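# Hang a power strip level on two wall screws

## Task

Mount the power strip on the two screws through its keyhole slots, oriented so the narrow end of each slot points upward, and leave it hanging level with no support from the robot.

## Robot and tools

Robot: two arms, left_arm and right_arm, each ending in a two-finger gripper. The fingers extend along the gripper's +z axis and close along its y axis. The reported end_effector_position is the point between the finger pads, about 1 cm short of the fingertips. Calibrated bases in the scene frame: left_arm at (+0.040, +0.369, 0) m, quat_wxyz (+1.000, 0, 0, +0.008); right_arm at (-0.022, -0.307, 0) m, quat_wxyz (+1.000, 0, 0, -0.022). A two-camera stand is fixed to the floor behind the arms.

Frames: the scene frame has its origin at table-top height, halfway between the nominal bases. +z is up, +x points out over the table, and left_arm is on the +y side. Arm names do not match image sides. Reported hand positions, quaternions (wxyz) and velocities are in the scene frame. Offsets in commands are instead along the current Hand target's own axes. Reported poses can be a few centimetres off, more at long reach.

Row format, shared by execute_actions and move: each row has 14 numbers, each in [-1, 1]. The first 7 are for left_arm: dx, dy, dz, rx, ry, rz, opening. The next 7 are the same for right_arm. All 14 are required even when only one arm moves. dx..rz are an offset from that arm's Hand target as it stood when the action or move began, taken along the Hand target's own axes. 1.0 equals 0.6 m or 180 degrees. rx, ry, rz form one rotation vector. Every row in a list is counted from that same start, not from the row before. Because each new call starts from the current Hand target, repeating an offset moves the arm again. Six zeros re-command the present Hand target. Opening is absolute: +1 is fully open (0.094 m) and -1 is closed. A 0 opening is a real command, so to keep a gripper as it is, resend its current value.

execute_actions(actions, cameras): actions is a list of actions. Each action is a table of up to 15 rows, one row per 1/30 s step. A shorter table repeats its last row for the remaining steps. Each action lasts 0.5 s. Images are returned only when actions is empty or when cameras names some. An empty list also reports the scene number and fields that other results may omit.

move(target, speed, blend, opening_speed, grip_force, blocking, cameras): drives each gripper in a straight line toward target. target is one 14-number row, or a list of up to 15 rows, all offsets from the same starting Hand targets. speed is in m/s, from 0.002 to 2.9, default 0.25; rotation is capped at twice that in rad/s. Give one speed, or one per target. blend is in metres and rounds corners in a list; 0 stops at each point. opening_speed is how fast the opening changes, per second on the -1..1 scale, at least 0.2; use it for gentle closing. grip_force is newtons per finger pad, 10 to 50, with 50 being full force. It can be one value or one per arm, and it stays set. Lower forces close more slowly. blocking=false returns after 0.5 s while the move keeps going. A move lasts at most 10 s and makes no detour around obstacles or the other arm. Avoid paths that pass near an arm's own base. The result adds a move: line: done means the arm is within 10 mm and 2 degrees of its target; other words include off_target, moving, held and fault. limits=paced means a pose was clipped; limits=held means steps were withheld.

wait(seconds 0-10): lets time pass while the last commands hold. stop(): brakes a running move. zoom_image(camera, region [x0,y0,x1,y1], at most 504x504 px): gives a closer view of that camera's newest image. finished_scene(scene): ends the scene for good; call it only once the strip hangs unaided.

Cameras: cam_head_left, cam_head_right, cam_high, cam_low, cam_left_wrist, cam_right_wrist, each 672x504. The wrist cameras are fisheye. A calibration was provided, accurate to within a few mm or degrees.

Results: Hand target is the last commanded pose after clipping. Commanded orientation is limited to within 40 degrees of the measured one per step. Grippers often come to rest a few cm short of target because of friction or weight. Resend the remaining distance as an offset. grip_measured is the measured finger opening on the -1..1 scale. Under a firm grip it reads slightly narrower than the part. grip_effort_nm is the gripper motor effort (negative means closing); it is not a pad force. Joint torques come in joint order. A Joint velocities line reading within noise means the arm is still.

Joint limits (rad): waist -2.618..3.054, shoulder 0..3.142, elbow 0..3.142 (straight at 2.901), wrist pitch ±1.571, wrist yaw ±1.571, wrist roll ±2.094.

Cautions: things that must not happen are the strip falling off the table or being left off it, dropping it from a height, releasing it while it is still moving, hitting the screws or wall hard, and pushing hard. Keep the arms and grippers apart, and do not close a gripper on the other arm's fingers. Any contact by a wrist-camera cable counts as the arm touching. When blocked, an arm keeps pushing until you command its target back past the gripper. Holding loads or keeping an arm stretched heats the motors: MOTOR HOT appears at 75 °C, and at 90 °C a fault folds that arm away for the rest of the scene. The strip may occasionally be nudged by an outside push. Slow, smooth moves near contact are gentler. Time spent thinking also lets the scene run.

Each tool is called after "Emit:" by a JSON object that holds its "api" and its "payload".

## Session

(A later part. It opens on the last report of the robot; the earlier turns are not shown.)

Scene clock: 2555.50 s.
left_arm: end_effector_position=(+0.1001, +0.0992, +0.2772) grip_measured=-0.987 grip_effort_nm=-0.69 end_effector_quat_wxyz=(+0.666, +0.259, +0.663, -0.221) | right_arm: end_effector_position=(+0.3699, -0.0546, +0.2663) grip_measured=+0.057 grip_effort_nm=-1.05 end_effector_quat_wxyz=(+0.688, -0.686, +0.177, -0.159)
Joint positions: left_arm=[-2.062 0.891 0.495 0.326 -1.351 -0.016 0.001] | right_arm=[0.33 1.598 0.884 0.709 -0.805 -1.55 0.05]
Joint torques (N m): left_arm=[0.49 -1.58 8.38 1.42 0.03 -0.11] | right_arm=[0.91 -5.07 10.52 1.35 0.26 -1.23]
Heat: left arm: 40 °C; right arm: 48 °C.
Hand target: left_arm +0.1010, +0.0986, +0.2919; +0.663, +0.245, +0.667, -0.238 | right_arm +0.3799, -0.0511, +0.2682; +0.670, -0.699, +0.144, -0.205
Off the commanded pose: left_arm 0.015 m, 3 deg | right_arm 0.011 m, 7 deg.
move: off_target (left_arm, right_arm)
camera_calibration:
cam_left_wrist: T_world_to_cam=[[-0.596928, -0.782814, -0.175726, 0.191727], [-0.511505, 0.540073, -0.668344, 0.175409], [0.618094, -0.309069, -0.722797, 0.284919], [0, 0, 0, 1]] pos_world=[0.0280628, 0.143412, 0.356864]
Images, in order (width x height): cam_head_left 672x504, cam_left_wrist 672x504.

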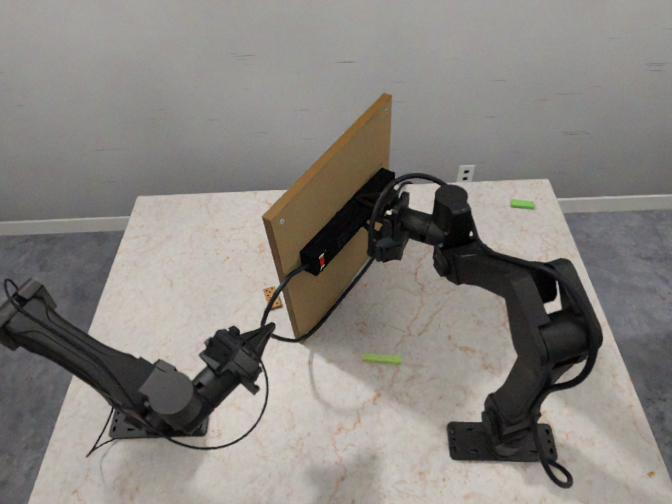

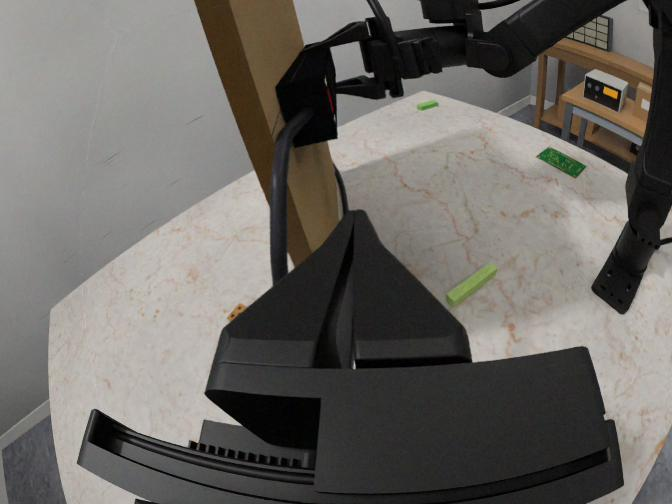

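Emit:
{"api": "move", "payload": {"target": [0,0,0,0,0,0,-1,0.0,-0.02,-0.01,0.0,0,-0.02,-0.6], "speed": 0.05, "cameras": ["cam_head_left","cam_left_wrist"]}}

Emit:
{"api": "zoom_image", "payload": {"camera": "cam_head_left", "region": [270, 140, 430, 300]}}

Scene clock: 2562.50 s.
left_arm: end_effector_position=(+0.1001, +0.0992, +0.2772) grip_measured=-0.987 grip_effort_nm=-0.69 end_effector_quat_wxyz=(+0.666, +0.259, +0.663, -0.221) | right_arm: end_effector_position=(+0.3696, -0.0551, +0.2670) grip_measured=+0.057 grip_effort_nm=-1.05 end_effector_quat_wxyz=(+0.678, -0.695, +0.178, -0.158)
Joint positions: left_arm=[-2.062 0.891 0.495 0.326 -1.351 -0.016 0.001] | right_arm=[0.329 1.583 0.903 0.637 -0.805 -1.579 0.05]
Joint torques (N m): left_arm=[0.51 -1.61 8.31 1.42 0.04 -0.1] | right_arm=[-0.05 -6.95 9.85 1.54 0.19 -1.49]
Heat: left arm: 40 °C; right arm: 48 °C.
Hand target: left_arm +0.1010, +0.0986, +0.2919; +0.663, +0.245, +0.667, -0.238 | right_arm +0.3761, -0.0556, +0.2802; +0.663, -0.703, +0.122, -0.225
Off the commanded pose: left_arm 0.015 m, 3 deg | right_arm 0.015 m, 10 deg.
move: off_target (left_arm, right_arm)
camera_calibration:
cam_left_wrist: T_world_to_cam=[[-0.596928, -0.782814, -0.175726, 0.191727], [-0.511505, 0.540073, -0.668344, 0.175409], [0.618094, -0.309069, -0.722797, 0.284919], [0, 0, 0, 1]] pos_world=[0.0280628, 0.143412, 0.356864]
Images, in order (width x height): cam_head_left 672x504, cam_left_wrist 672x504.

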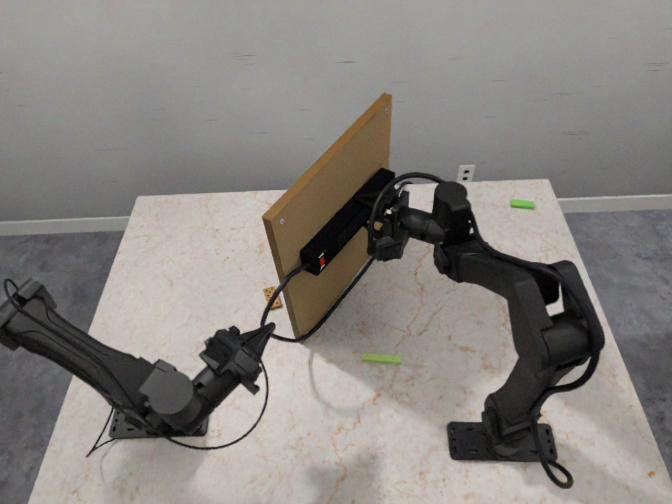

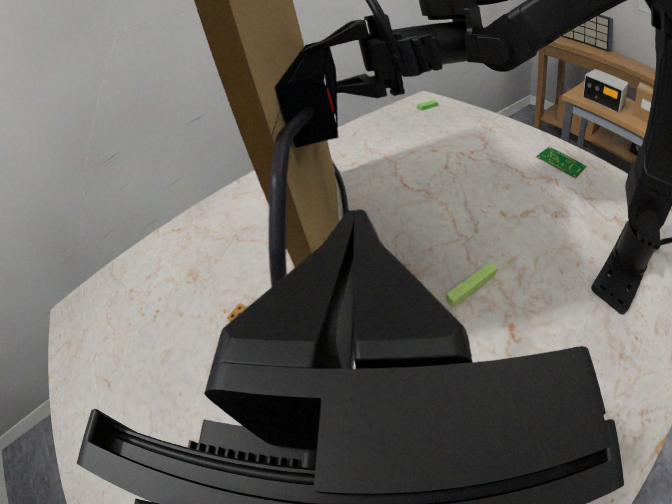

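Scaled by 3.150 from the camera's 672x504 image, which has a finer 960x720 frame.

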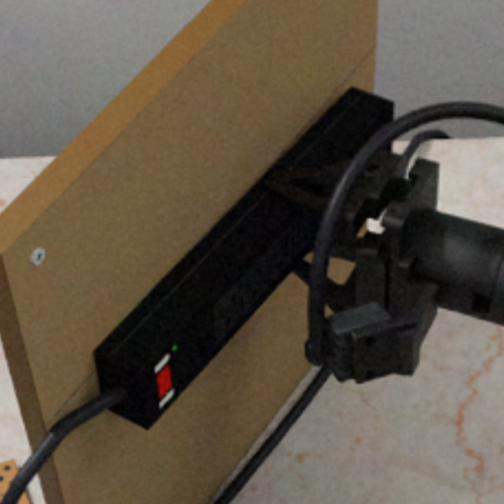

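Emit:
{"api": "move", "payload": {"target": [[0,0,0,0,0,0,-1,0.04,0.03,-0.02,0.0,0,0,-0.6],[0,0,0,0,0,0,-1,-0.04,0.06,-0.02,-0.01,0,0,-0.6],[0,0,0,0,0,0,-1,0.04,0.07,-0.02,0.01,0,0,-0.6],[0,0,0,0,0,0,-1,0,0.07,-0.02,0,0,0,-0.6]], "speed": 0.1, "cameras": ["cam_head_left","cam_left_wrist"]}}

Emit:
{"api": "zoom_image", "payload": {"camera": "cam_head_left", "region": [270, 140, 430, 300]}}

Emit:
{"api": "zoom_image", "payload": {"camera": "cam_left_wrist", "region": [270, 10, 350, 160]}}

Scene clock: 2587.00 s.
left_arm: end_effector_position=(+0.1001, +0.0992, +0.2772) grip_measured=-0.987 grip_effort_nm=-0.69 end_effector_quat_wxyz=(+0.666, +0.259, +0.663, -0.221) | right_arm: end_effector_position=(+0.3816, -0.0704, +0.2159) grip_measured=+0.056 grip_effort_nm=-1.05 end_effector_quat_wxyz=(-0.654, +0.715, -0.136, +0.209)
Joint positions: left_arm=[-2.062 0.891 0.495 0.326 -1.351 -0.016 0.001] | right_arm=[0.281 1.695 0.828 0.779 -0.834 -1.756 0.05]
Joint torques (N m): left_arm=[0.44 -1.65 8.31 1.43 0.02 -0.1] | right_arm=[0.57 -11.64 6.49 1.69 -0.01 0.12]
Heat: left arm: 40 °C; right arm: 48 °C.
Hand target: left_arm +0.1010, +0.0986, +0.2919; +0.663, +0.245, +0.667, -0.238 | right_arm +0.3758, -0.0700, +0.2390; -0.663, +0.703, -0.122, +0.226
Off the commanded pose: left_arm 0.015 m, 3 deg | right_arm 0.024 m, 3 deg.
move: off_target (left_arm, right_arm)
camera_calibration:
cam_left_wrist: T_world_to_cam=[[-0.596928, -0.782814, -0.175726, 0.191727], [-0.511505, 0.540073, -0.668344, 0.175409], [0.618094, -0.309069, -0.722797, 0.284919], [0, 0, 0, 1]] pos_world=[0.0280628, 0.143412, 0.356864]
Images, in order (width x height): cam_head_left 672x504, cam_left_wrist 672x504.

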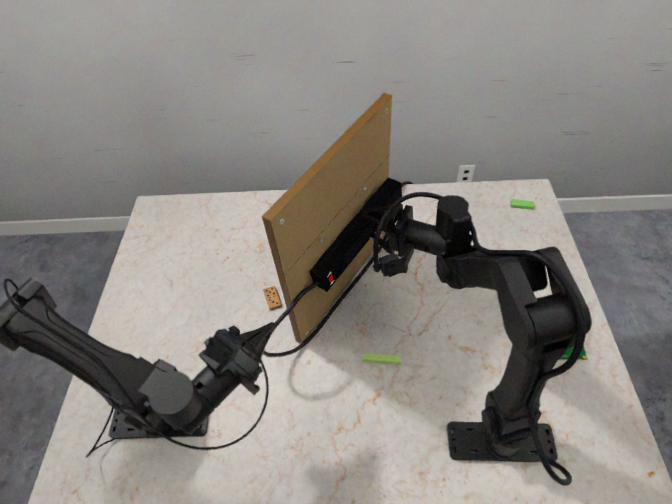

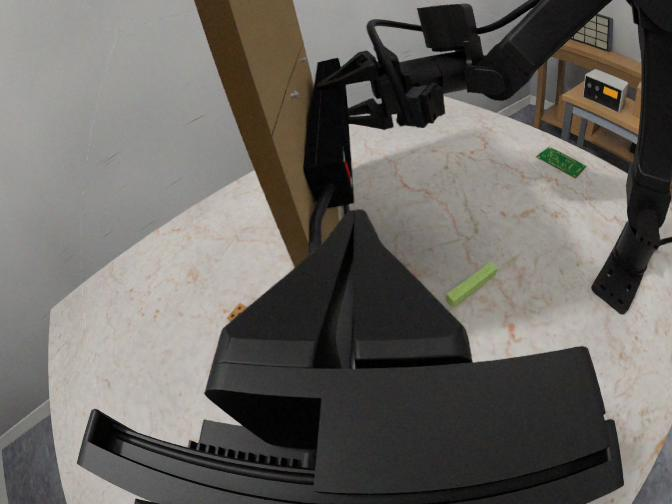

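Scaled by 3.150 from the camera's 672x504 image, which has a finer 960x720 frame.

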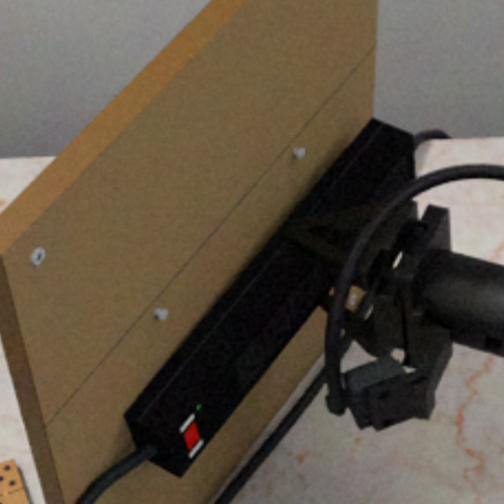

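Scaled by 3.360 from the camera's 672x504 image, which has a finer 960x720 frame.

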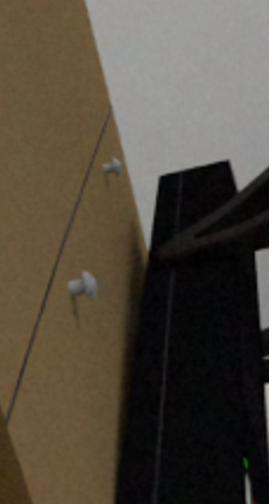

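Emit:
{"api": "move", "payload": {"target": [[0,0,0,0,0,0,-1,0.0,0.0,-0.04,0,0,0,-0.6],[0,0,0,0,0,0,-1,0.0,-0.07,-0.04,0.0,0,0.012,-0.6]], "speed": 0.08, "cameras": ["cam_head_left","cam_left_wrist"]}}

Emit:
{"api": "zoom_image", "payload": {"camera": "cam_head_left", "region": [270, 140, 430, 300]}}

Emit:
{"api": "zoom_image", "payload": {"camera": "cam_left_wrist", "region": [270, 10, 350, 160]}}

Scene clock: 2606.77 s.
left_arm: end_effector_position=(+0.1001, +0.0992, +0.2772) grip_measured=-0.987 grip_effort_nm=-0.69 end_effector_quat_wxyz=(+0.666, +0.259, +0.663, -0.221) | right_arm: end_effector_position=(+0.3629, -0.0919, +0.2489) grip_measured=+0.056 grip_effort_nm=-1.05 end_effector_quat_wxyz=(-0.651, +0.715, -0.156, +0.200)
Joint positions: left_arm=[-2.062 0.891 0.495 0.326 -1.351 -0.016 0.001] | right_arm=[0.234 1.519 0.817 0.592 -0.864 -1.739 0.05]
Joint torques (N m): left_arm=[0.46 -1.59 8.34 1.43 0.01 -0.07] | right_arm=[1.03 -9.48 10.1 1.63 -0.21 0.29]
Heat: left arm: 40 °C; right arm: 47 °C.
Hand target: left_arm +0.1010, +0.0986, +0.2919; +0.663, +0.245, +0.667, -0.238 | right_arm +0.3589, -0.0873, +0.2810; -0.668, +0.701, -0.135, +0.213
Off the commanded pose: left_arm 0.015 m, 3 deg | right_arm 0.033 m, 4 deg.
move: off_target (left_arm, right_arm)
camera_calibration:
cam_left_wrist: T_world_to_cam=[[-0.596928, -0.782814, -0.175726, 0.191727], [-0.511505, 0.540073, -0.668344, 0.175409], [0.618094, -0.309069, -0.722797, 0.284919], [0, 0, 0, 1]] pos_world=[0.0280628, 0.143412, 0.356864]
Images, in order (width x height): cam_head_left 672x504, cam_left_wrist 672x504.

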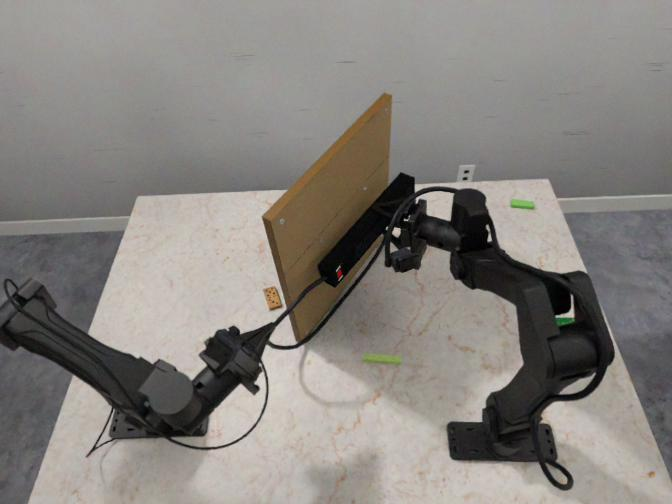

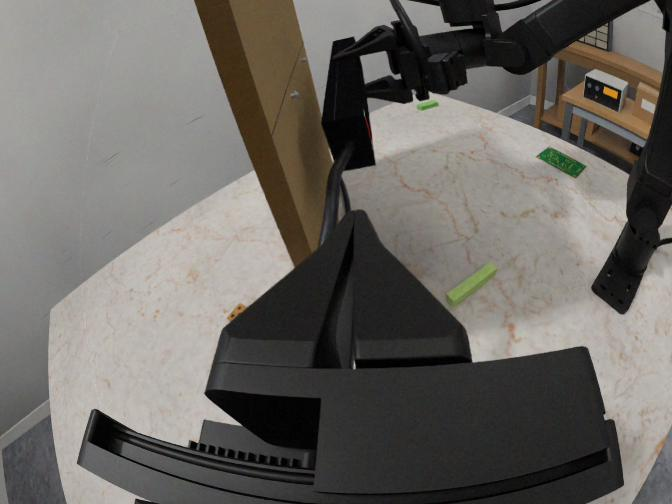

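Scaled by 3.150 from the camera's 672x504 image, which has a finer 960x720 frame.

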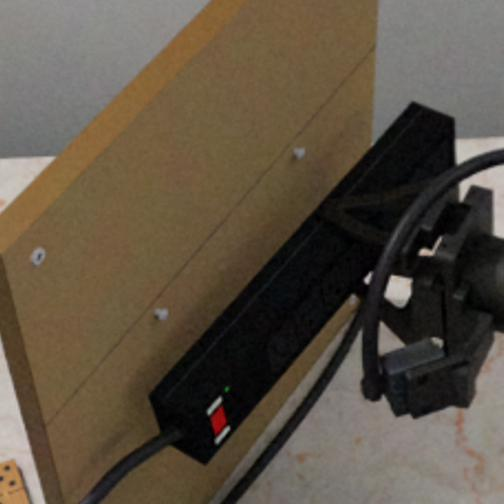

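Scaled by 3.360 from the camera's 672x504 image, which has a finer 960x720 frame.

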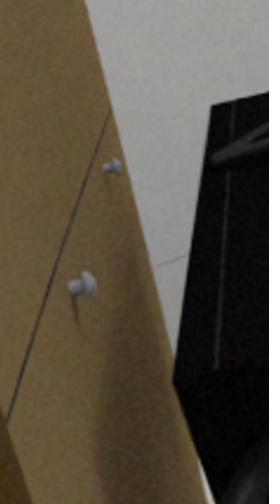

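Emit:
{"api": "move", "payload": {"target": [0,0,0,0,0,0,-1,0.0,-0.02,0.02,0,-0.006,0.025,-0.6], "speed": 0.08, "cameras": ["cam_head_left","cam_left_wrist"]}}

Emit:
{"api": "zoom_image", "payload": {"camera": "cam_head_left", "region": [270, 140, 430, 300]}}

Emit:
{"api": "zoom_image", "payload": {"camera": "cam_left_wrist", "region": [270, 10, 350, 160]}}

Scene clock: 2624.00 s.
left_arm: end_effector_position=(+0.1001, +0.0992, +0.2772) grip_measured=-0.987 grip_effort_nm=-0.69 end_effector_quat_wxyz=(+0.666, +0.259, +0.663, -0.221) | right_arm: end_effector_position=(+0.3657, -0.0814, +0.2654) grip_measured=+0.056 grip_effort_nm=-1.05 end_effector_quat_wxyz=(+0.660, -0.710, +0.171, -0.177)
Joint positions: left_arm=[-2.062 0.891 0.495 0.326 -1.351 -0.016 0.001] | right_arm=[0.26 1.519 0.882 0.535 -0.854 -1.674 0.05]
Joint torques (N m): left_arm=[0.5 -1.62 8.38 1.42 0.01 -0.11] | right_arm=[0.88 -8.03 10.77 1.65 -0.25 0.43]
Heat: left arm: 40 °C; right arm: 49 °C.
Hand target: left_arm +0.1010, +0.0986, +0.2919; +0.663, +0.245, +0.667, -0.238 | right_arm +0.3635, -0.0758, +0.2927; +0.677, -0.697, +0.156, -0.180
Off the commanded pose: left_arm 0.015 m, 3 deg | right_arm 0.028 m, 3 deg.
move: off_target (left_arm, right_arm)
camera_calibration:
cam_left_wrist: T_world_to_cam=[[-0.596928, -0.782814, -0.175726, 0.191727], [-0.511505, 0.540073, -0.668344, 0.175409], [0.618094, -0.309069, -0.722797, 0.284919], [0, 0, 0, 1]] pos_world=[0.0280628, 0.143412, 0.356864]
Images, in order (width x height): cam_head_left 672x504, cam_left_wrist 672x504.

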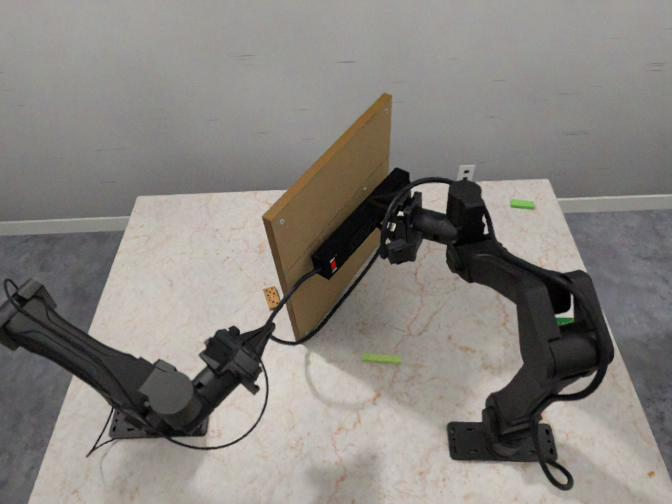

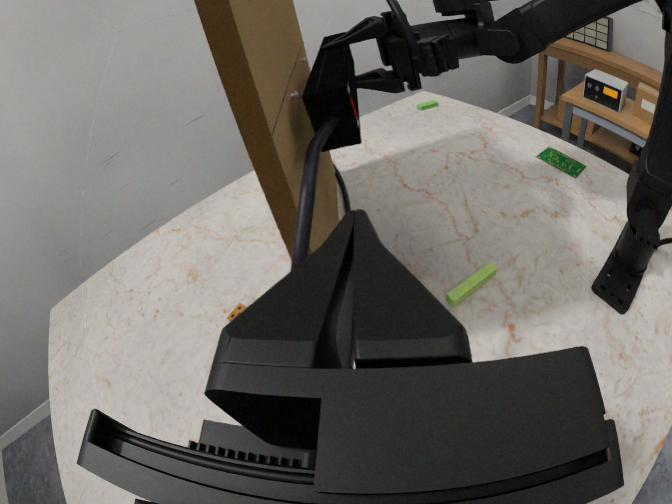

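Scaled by 3.150 from the camera's 672x504 image, which has a finer 960x720 frame.

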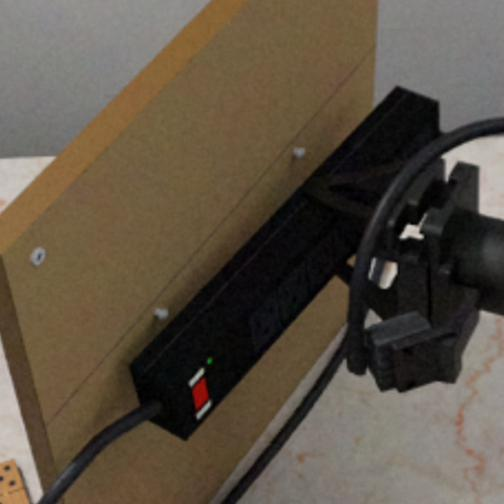

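Scaled by 3.360 from the camera's 672x504 image, which has a finer 960x720 frame.

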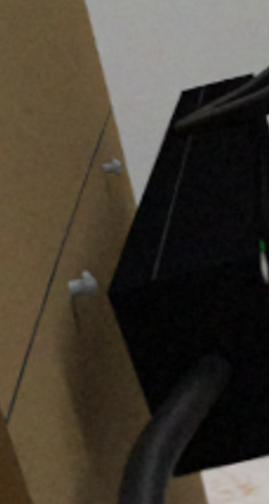

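Emit:
{"api": "move", "payload": {"target": [0,0,0,0,0,0,-1,-0.013,-0.015,0.008,0,-0.012,0.02,-0.6], "speed": 0.08, "cameras": ["cam_head_left","cam_left_wrist"]}}

Emit:
{"api": "zoom_image", "payload": {"camera": "cam_head_left", "region": [270, 140, 430, 300]}}

Emit:
{"api": "zoom_image", "payload": {"camera": "cam_left_wrist", "region": [270, 10, 350, 160]}}

Scene clock: 2650.47 s.
left_arm: end_effector_position=(+0.1001, +0.0992, +0.2772) grip_measured=-0.987 grip_effort_nm=-0.69 end_effector_quat_wxyz=(+0.666, +0.259, +0.663, -0.221) | right_arm: end_effector_position=(+0.3643, -0.0747, +0.2714) grip_measured=+0.056 grip_effort_nm=-1.05 end_effector_quat_wxyz=(+0.665, -0.708, +0.186, -0.149)
Joint positions: left_arm=[-2.062 0.891 0.495 0.326 -1.351 -0.016 0.001] | right_arm=[0.274 1.519 0.914 0.494 -0.86 -1.619 0.05]
Joint torques (N m): left_arm=[0.46 -1.57 8.29 1.42 0.03 -0.09] | right_arm=[1.02 -8.38 11.08 1.65 -0.42 0.46]
Heat: left arm: 41 °C; right arm: 51 °C.
Hand target: left_arm +0.1010, +0.0986, +0.2919; +0.663, +0.245, +0.667, -0.238 | right_arm +0.3585, -0.0677, +0.3011; +0.685, -0.695, +0.165, -0.146
Off the commanded pose: left_arm 0.015 m, 3 deg | right_arm 0.031 m, 4 deg.
move: off_target (left_arm, right_arm)
camera_calibration:
cam_left_wrist: T_world_to_cam=[[-0.596928, -0.782814, -0.175726, 0.191727], [-0.511505, 0.540073, -0.668344, 0.175409], [0.618094, -0.309069, -0.722797, 0.284919], [0, 0, 0, 1]] pos_world=[0.0280628, 0.143412, 0.356864]
Images, in order (width x height): cam_head_left 672x504, cam_left_wrist 672x504.

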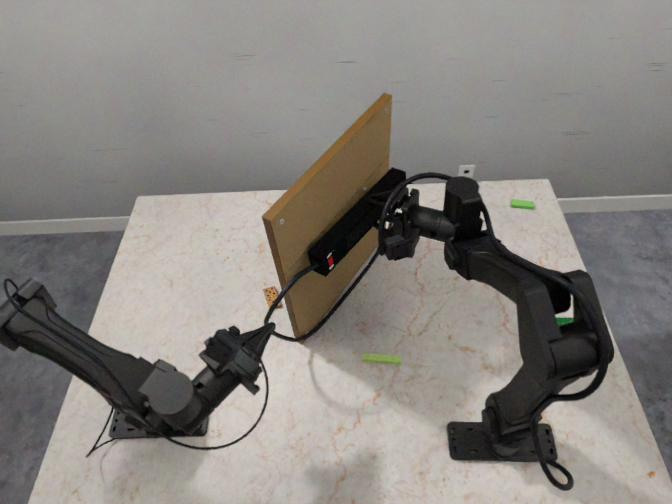

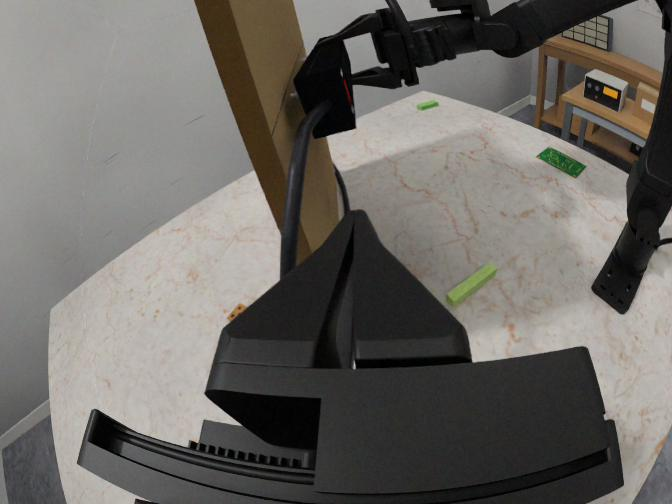

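Scaled by 3.150 from the camera's 672x504 image, which has a finer 960x720 frame.

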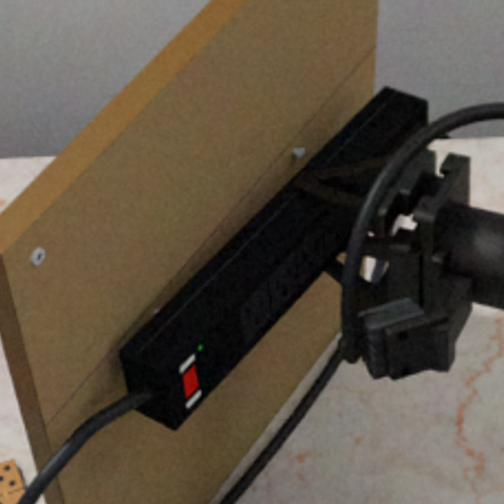

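Scaled by 3.360 from the camera's 672x504 image, which has a finer 960x720 frame.

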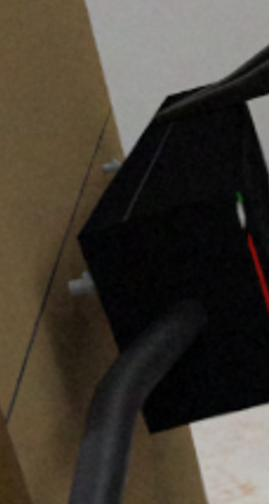

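Emit:
{"api": "move", "payload": {"target": [0,0,0,0,0,0,-1,-0.003,0.01,0.01,0,-0.018,0.0,-0.6], "speed": 0.06, "cameras": ["cam_head_left","cam_left_wrist"]}}

Emit:
{"api": "zoom_image", "payload": {"camera": "cam_head_left", "region": [270, 140, 430, 300]}}

Emit:
{"api": "zoom_image", "payload": {"camera": "cam_left_wrist", "region": [270, 10, 350, 160]}}

Scene clock: 2666.13 s.
left_arm: end_effector_position=(+0.1001, +0.0992, +0.2772) grip_measured=-0.987 grip_effort_nm=-0.69 end_effector_quat_wxyz=(+0.666, +0.259, +0.663, -0.221) | right_arm: end_effector_position=(+0.3603, -0.0691, +0.2735) grip_measured=+0.056 grip_effort_nm=-1.05 end_effector_quat_wxyz=(+0.671, -0.711, +0.167, -0.131)
Joint positions: left_arm=[-2.062 0.891 0.495 0.326 -1.351 -0.016 0.001] | right_arm=[0.274 1.538 0.935 0.494 -0.915 -1.619 0.05]
Joint torques (N m): left_arm=[0.44 -1.55 8.38 1.43 0.02 -0.09] | right_arm=[0.81 -6.05 10.93 1.86 -0.45 0.43]
Heat: left arm: 41 °C; right arm: 50 °C.
Hand target: left_arm +0.1010, +0.0986, +0.2919; +0.663, +0.245, +0.667, -0.238 | right_arm +0.3593, -0.0615, +0.2950; +0.689, -0.699, +0.146, -0.126
Off the commanded pose: left_arm 0.015 m, 3 deg | right_arm 0.023 m, 4 deg.
move: off_target (left_arm, right_arm)
camera_calibration:
cam_left_wrist: T_world_to_cam=[[-0.596928, -0.782814, -0.175726, 0.191727], [-0.511505, 0.540073, -0.668344, 0.175409], [0.618094, -0.309069, -0.722797, 0.284919], [0, 0, 0, 1]] pos_world=[0.0280628, 0.143412, 0.356864]
Images, in order (width x height): cam_head_left 672x504, cam_left_wrist 672x504.

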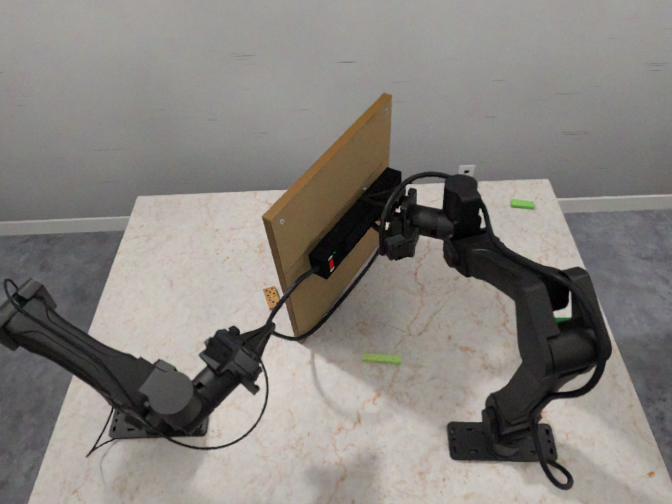

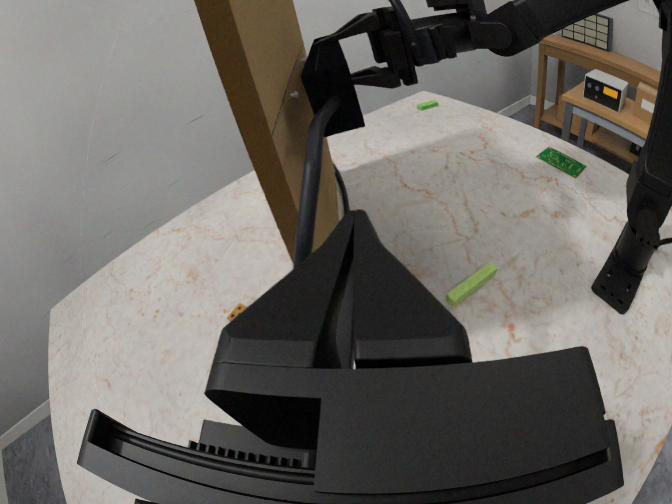

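Scaled by 3.150 from the camera's 672x504 image, which has a finer 960x720 frame.

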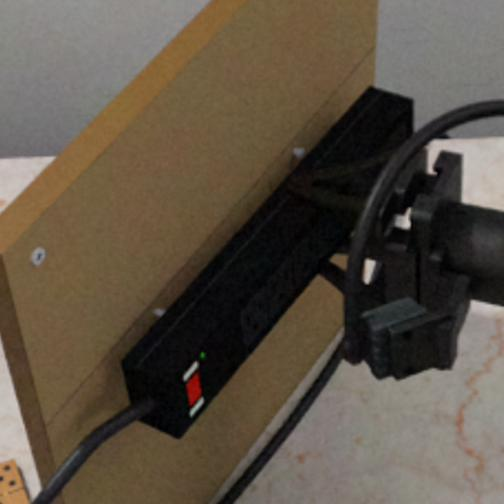

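Scaled by 3.360 from the camera's 672x504 image, which has a finer 960x720 frame.

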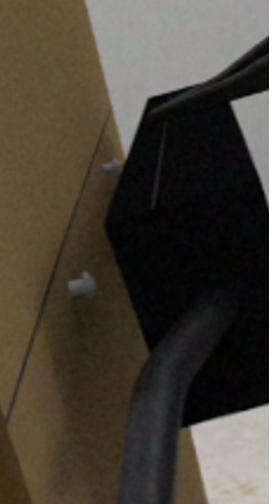

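Emit:
{"api": "move", "payload": {"target": [0,0,0,0,0,0,-1,0.006,0.015,0.03,0,0.008,-0.008,-0.6], "speed": 0.06, "cameras": ["cam_head_left","cam_left_wrist"]}}

Emit:
{"api": "zoom_image", "payload": {"camera": "cam_head_left", "region": [270, 140, 430, 300]}}

Emit:
{"api": "zoom_image", "payload": {"camera": "cam_left_wrist", "region": [270, 10, 350, 160]}}

Scene clock: 2691.00 s.
left_arm: end_effector_position=(+0.1001, +0.0992, +0.2772) grip_measured=-0.987 grip_effort_nm=-0.69 end_effector_quat_wxyz=(+0.666, +0.259, +0.663, -0.221) | right_arm: end_effector_position=(+0.3636, -0.0546, +0.2611) grip_measured=+0.056 grip_effort_nm=-1.05 end_effector_quat_wxyz=(+0.667, -0.714, +0.166, -0.130)
Joint positions: left_arm=[-2.062 0.891 0.495 0.326 -1.351 -0.016 0.001] | right_arm=[0.315 1.581 0.935 0.528 -0.876 -1.626 0.05]
Joint torques (N m): left_arm=[0.46 -1.61 8.35 1.43 0.01 -0.09] | right_arm=[1.22 -6.09 11.48 2.01 -0.06 0.34]
Heat: left arm: 41 °C; right arm: 49 °C.
Hand target: left_arm +0.1010, +0.0986, +0.2919; +0.663, +0.245, +0.667, -0.238 | right_arm +0.3692, -0.0463, +0.2857; +0.686, -0.699, +0.145, -0.143
Off the commanded pose: left_arm 0.015 m, 3 deg | right_arm 0.026 m, 4 deg.
move: off_target (left_arm, right_arm)
camera_calibration:
cam_left_wrist: T_world_to_cam=[[-0.596928, -0.782814, -0.175726, 0.191727], [-0.511505, 0.540073, -0.668344, 0.175409], [0.618094, -0.309069, -0.722797, 0.284919], [0, 0, 0, 1]] pos_world=[0.0280628, 0.143412, 0.356864]
Images, in order (width x height): cam_head_left 672x504, cam_left_wrist 672x504.

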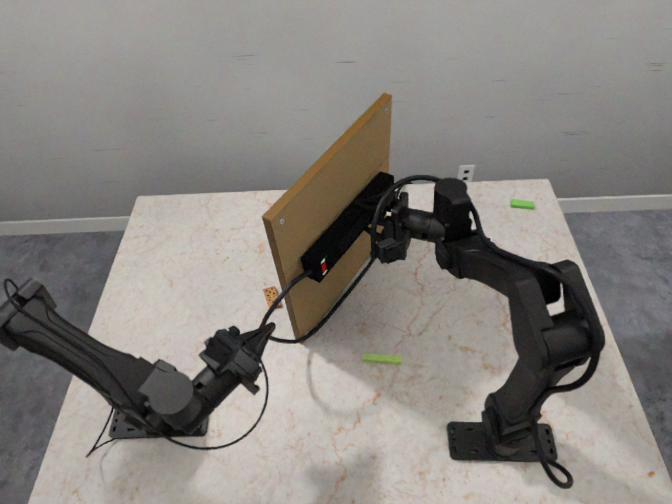

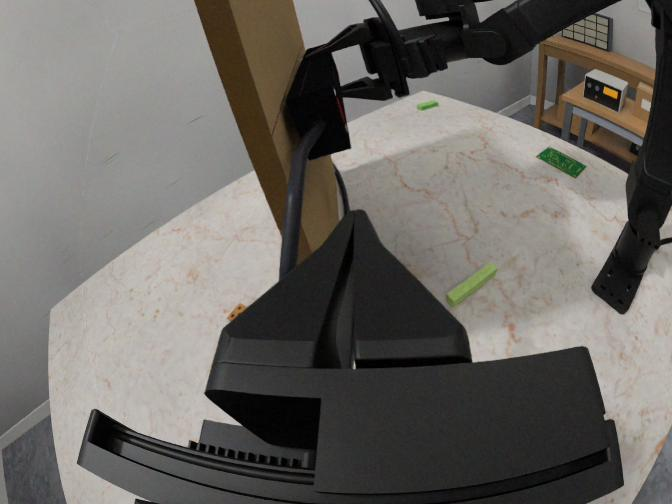

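Scaled by 3.150 from the camera's 672x504 image, which has a finer 960x720 frame.

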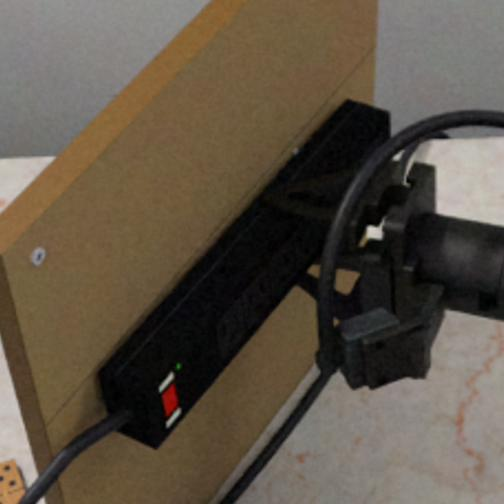

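Scaled by 3.360 from the camera's 672x504 image, which has a finer 960x720 frame.

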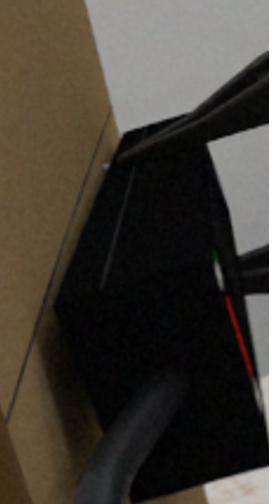

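Emit:
{"api": "move", "payload": {"target": [0,0,0,0,0,0,-1,0.008,-0.03,-0.01,0,0.0,-0.01,-0.6], "speed": 0.06, "cameras": ["cam_head_left","cam_left_wrist"]}}

Emit:
{"api": "zoom_image", "payload": {"camera": "cam_head_left", "region": [270, 140, 430, 300]}}

Emit:
{"api": "zoom_image", "payload": {"camera": "cam_left_wrist", "region": [270, 10, 350, 160]}}

Scene clock: 2700.47 s.
left_arm: end_effector_position=(+0.1001, +0.0992, +0.2772) grip_measured=-0.987 grip_effort_nm=-0.69 end_effector_quat_wxyz=(+0.666, +0.259, +0.663, -0.221) | right_arm: end_effector_position=(+0.3637, -0.0558, +0.2618) grip_measured=+0.056 grip_effort_nm=-1.05 end_effector_quat_wxyz=(-0.661, +0.723, -0.162, +0.121)
Joint positions: left_arm=[-2.062 0.891 0.495 0.326 -1.351 -0.016 0.001] | right_arm=[0.305 1.581 0.966 0.459 -0.902 -1.654 0.05]
Joint torques (N m): left_arm=[0.43 -1.65 8.4 1.43 0.02 -0.1] | right_arm=[0.05 -8.59 12.64 2.03 -0.09 0.29]
Heat: left arm: 41 °C; right arm: 49 °C.
Hand target: left_arm +0.1010, +0.0986, +0.2919; +0.663, +0.245, +0.667, -0.238 | right_arm +0.3714, -0.0535, +0.3038; -0.683, +0.701, -0.135, +0.154
Off the commanded pose: left_arm 0.015 m, 3 deg | right_arm 0.043 m, 6 deg.
move: off_target (left_arm, right_arm)
camera_calibration:
cam_left_wrist: T_world_to_cam=[[-0.596928, -0.782814, -0.175726, 0.191727], [-0.511505, 0.540073, -0.668344, 0.175409], [0.618094, -0.309069, -0.722797, 0.284919], [0, 0, 0, 1]] pos_world=[0.0280628, 0.143412, 0.356864]
Images, in order (width x height): cam_head_left 672x504, cam_left_wrist 672x504.

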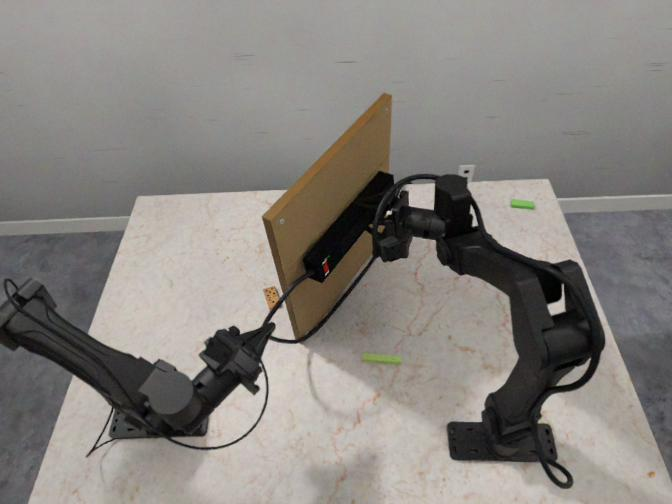

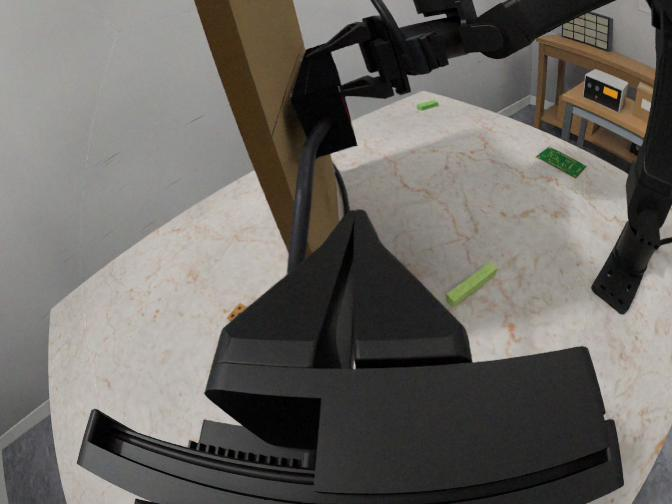

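Scaled by 3.150 from the camera's 672x504 image, which has a finer 960x720 frame.

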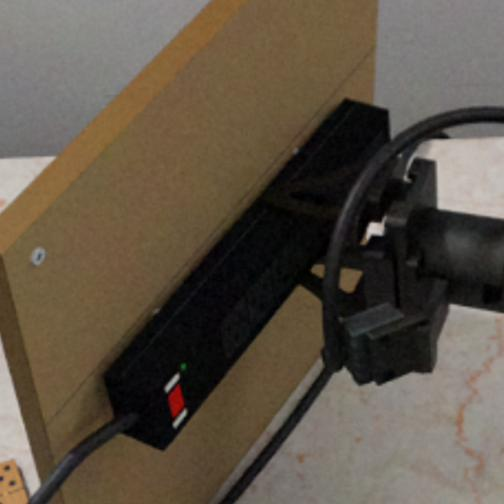

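Scaled by 3.360 from the camera's 672x504 image, which has a finer 960x720 frame.

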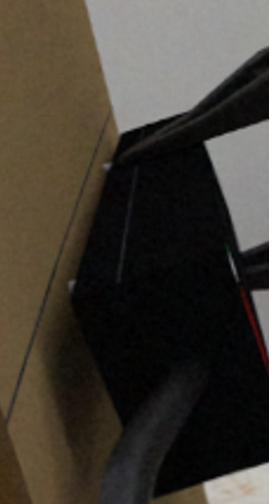

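Emit:
{"api": "move", "payload": {"target": [0,0,0,0,0,0,-1,0.008,-0.012,-0.012,0,0.008,-0.004,-0.6], "speed": 0.06, "cameras": ["cam_head_left","cam_left_wrist"]}}

Emit:
{"api": "zoom_image", "payload": {"camera": "cam_head_left", "region": [270, 140, 430, 300]}}

Emit:
{"api": "zoom_image", "payload": {"camera": "cam_left_wrist", "region": [270, 10, 350, 160]}}

Scene clock: 2707.70 s.
left_arm: end_effector_position=(+0.1001, +0.0992, +0.2772) grip_measured=-0.987 grip_effort_nm=-0.69 end_effector_quat_wxyz=(+0.666, +0.259, +0.663, -0.221) | right_arm: end_effector_position=(+0.3732, -0.0606, +0.2735) grip_measured=+0.056 grip_effort_nm=-1.05 end_effector_quat_wxyz=(-0.661, +0.719, -0.159, +0.146)
Joint positions: left_arm=[-2.062 0.891 0.495 0.326 -1.351 -0.016 0.001] | right_arm=[0.295 1.581 0.999 0.451 -0.881 -1.671 0.05]
Joint torques (N m): left_arm=[0.47 -1.55 8.44 1.41 0.02 -0.1] | right_arm=[-0.35 -10.18 10.99 1.79 -0.23 0.36]
Heat: left arm: 41 °C; right arm: 51 °C.
Hand target: left_arm +0.1010, +0.0986, +0.2919; +0.663, +0.245, +0.667, -0.238 | right_arm +0.3727, -0.0618, +0.3113; -0.680, +0.700, -0.139, +0.167
Off the commanded pose: left_arm 0.015 m, 3 deg | right_arm 0.038 m, 5 deg.
move: off_target (left_arm, right_arm)
camera_calibration:
cam_left_wrist: T_world_to_cam=[[-0.596928, -0.782814, -0.175726, 0.191727], [-0.511505, 0.540073, -0.668344, 0.175409], [0.618094, -0.309069, -0.722797, 0.284919], [0, 0, 0, 1]] pos_world=[0.0280628, 0.143412, 0.356864]
Images, in order (width x height): cam_head_left 672x504, cam_left_wrist 672x504.

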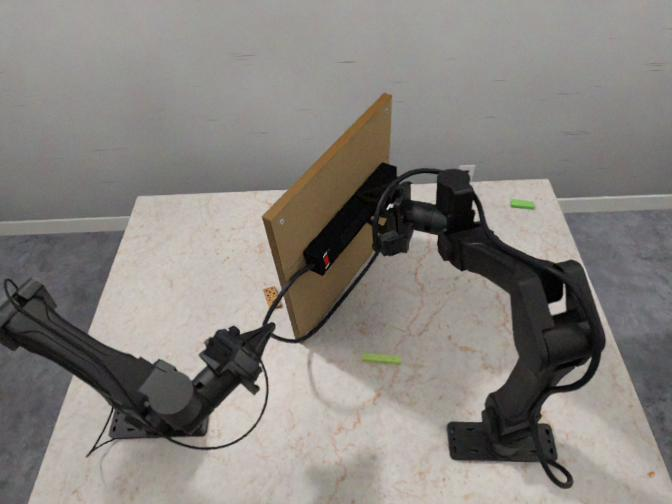

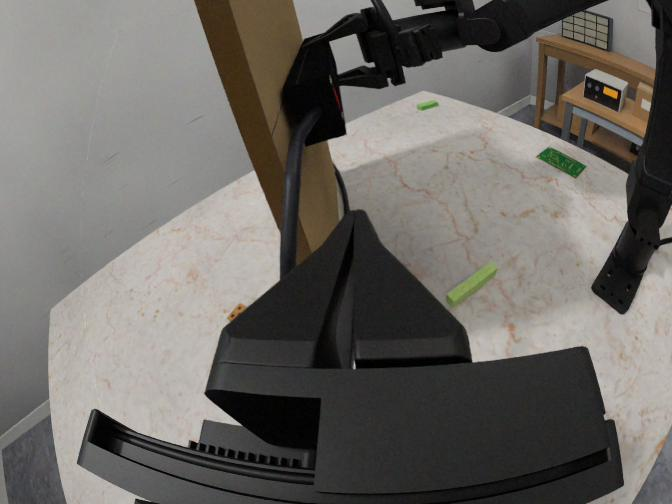

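Scaled by 3.150 from the camera's 672x504 image, which has a finer 960x720 frame.

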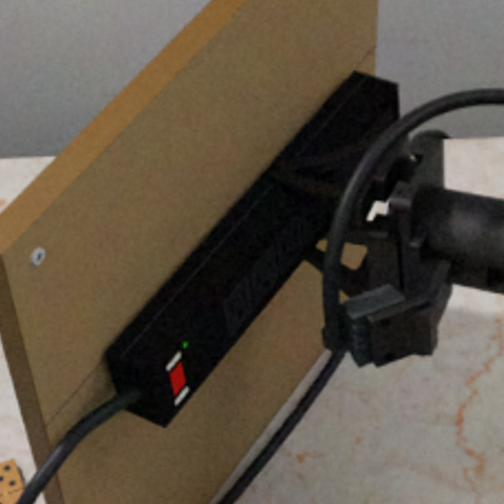

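Scaled by 3.360 from the camera's 672x504 image, which has a finer 960x720 frame.

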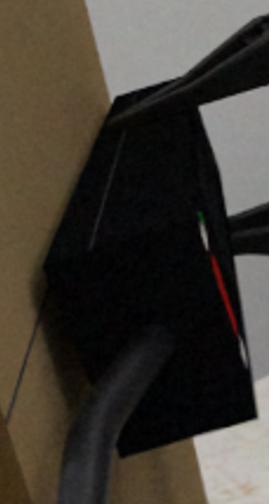

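Emit:
{"api": "move", "payload": {"target": [[0,0,0,0,0,0,-1,0,0.04,0.03,0,0.0,0.004,-0.6],[0,0,0,0,0,0,-1,0,0.05,0.03,-0.015,0.0,0.004,-0.6],[0,0,0,0,0,0,-1,0,0.05,0.03,0,0.0,0.004,-0.6]], "speed": 0.06, "cameras": ["cam_head_left","cam_left_wrist"]}}

Emit:
{"api": "zoom_image", "payload": {"camera": "cam_head_left", "region": [270, 140, 430, 300]}}

Emit:
{"api": "zoom_image", "payload": {"camera": "cam_left_wrist", "region": [270, 10, 350, 160]}}

Scene clock: 2718.13 s.
left_arm: end_effector_position=(+0.1001, +0.0992, +0.2772) grip_measured=-0.987 grip_effort_nm=-0.69 end_effector_quat_wxyz=(+0.666, +0.259, +0.663, -0.221) | right_arm: end_effector_position=(+0.3740, -0.0588, +0.2754) grip_measured=+0.056 grip_effort_nm=-1.05 end_effector_quat_wxyz=(+0.670, -0.711, +0.147, -0.153)
Joint positions: left_arm=[-2.062 0.891 0.495 0.326 -1.351 -0.016 0.001] | right_arm=[0.296 1.597 0.987 0.522 -0.889 -1.66 0.05]
Joint torques (N m): left_arm=[0.49 -1.58 8.35 1.42 0.04 -0.11] | right_arm=[2.37 -4.56 8.83 2.26 0.33 0.37]
Heat: left arm: 41 °C; right arm: 50 °C.
Hand target: left_arm +0.1010, +0.0986, +0.2919; +0.663, +0.245, +0.667, -0.238 | right_arm +0.3813, -0.0465, +0.2810; +0.682, -0.699, +0.143, -0.163
Off the commanded pose: left_arm 0.015 m, 3 deg | right_arm 0.015 m, 2 deg.
move: off_target (left_arm, right_arm)
camera_calibration:
cam_left_wrist: T_world_to_cam=[[-0.596928, -0.782814, -0.175726, 0.191727], [-0.511505, 0.540073, -0.668344, 0.175409], [0.618094, -0.309069, -0.722797, 0.284919], [0, 0, 0, 1]] pos_world=[0.0280628, 0.143412, 0.356864]
Images, in order (width x height): cam_head_left 672x504, cam_left_wrist 672x504.

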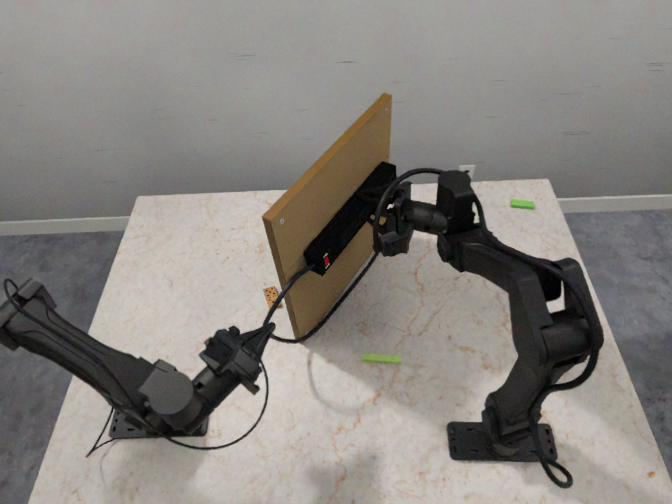

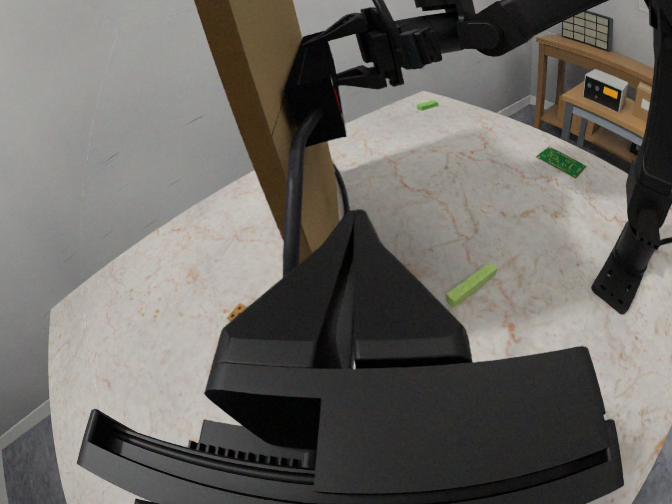

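Scaled by 3.150 from the camera's 672x504 image, which has a finer 960x720 frame.

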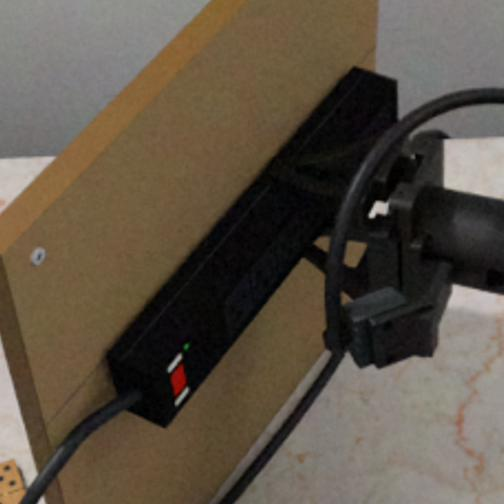

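Scaled by 3.360 from the camera's 672x504 image, which has a finer 960x720 frame.

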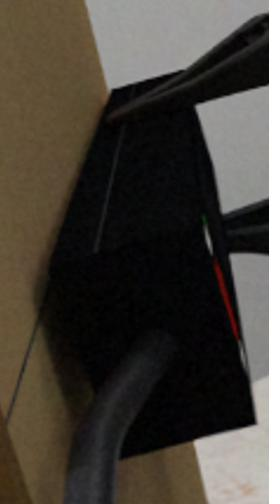

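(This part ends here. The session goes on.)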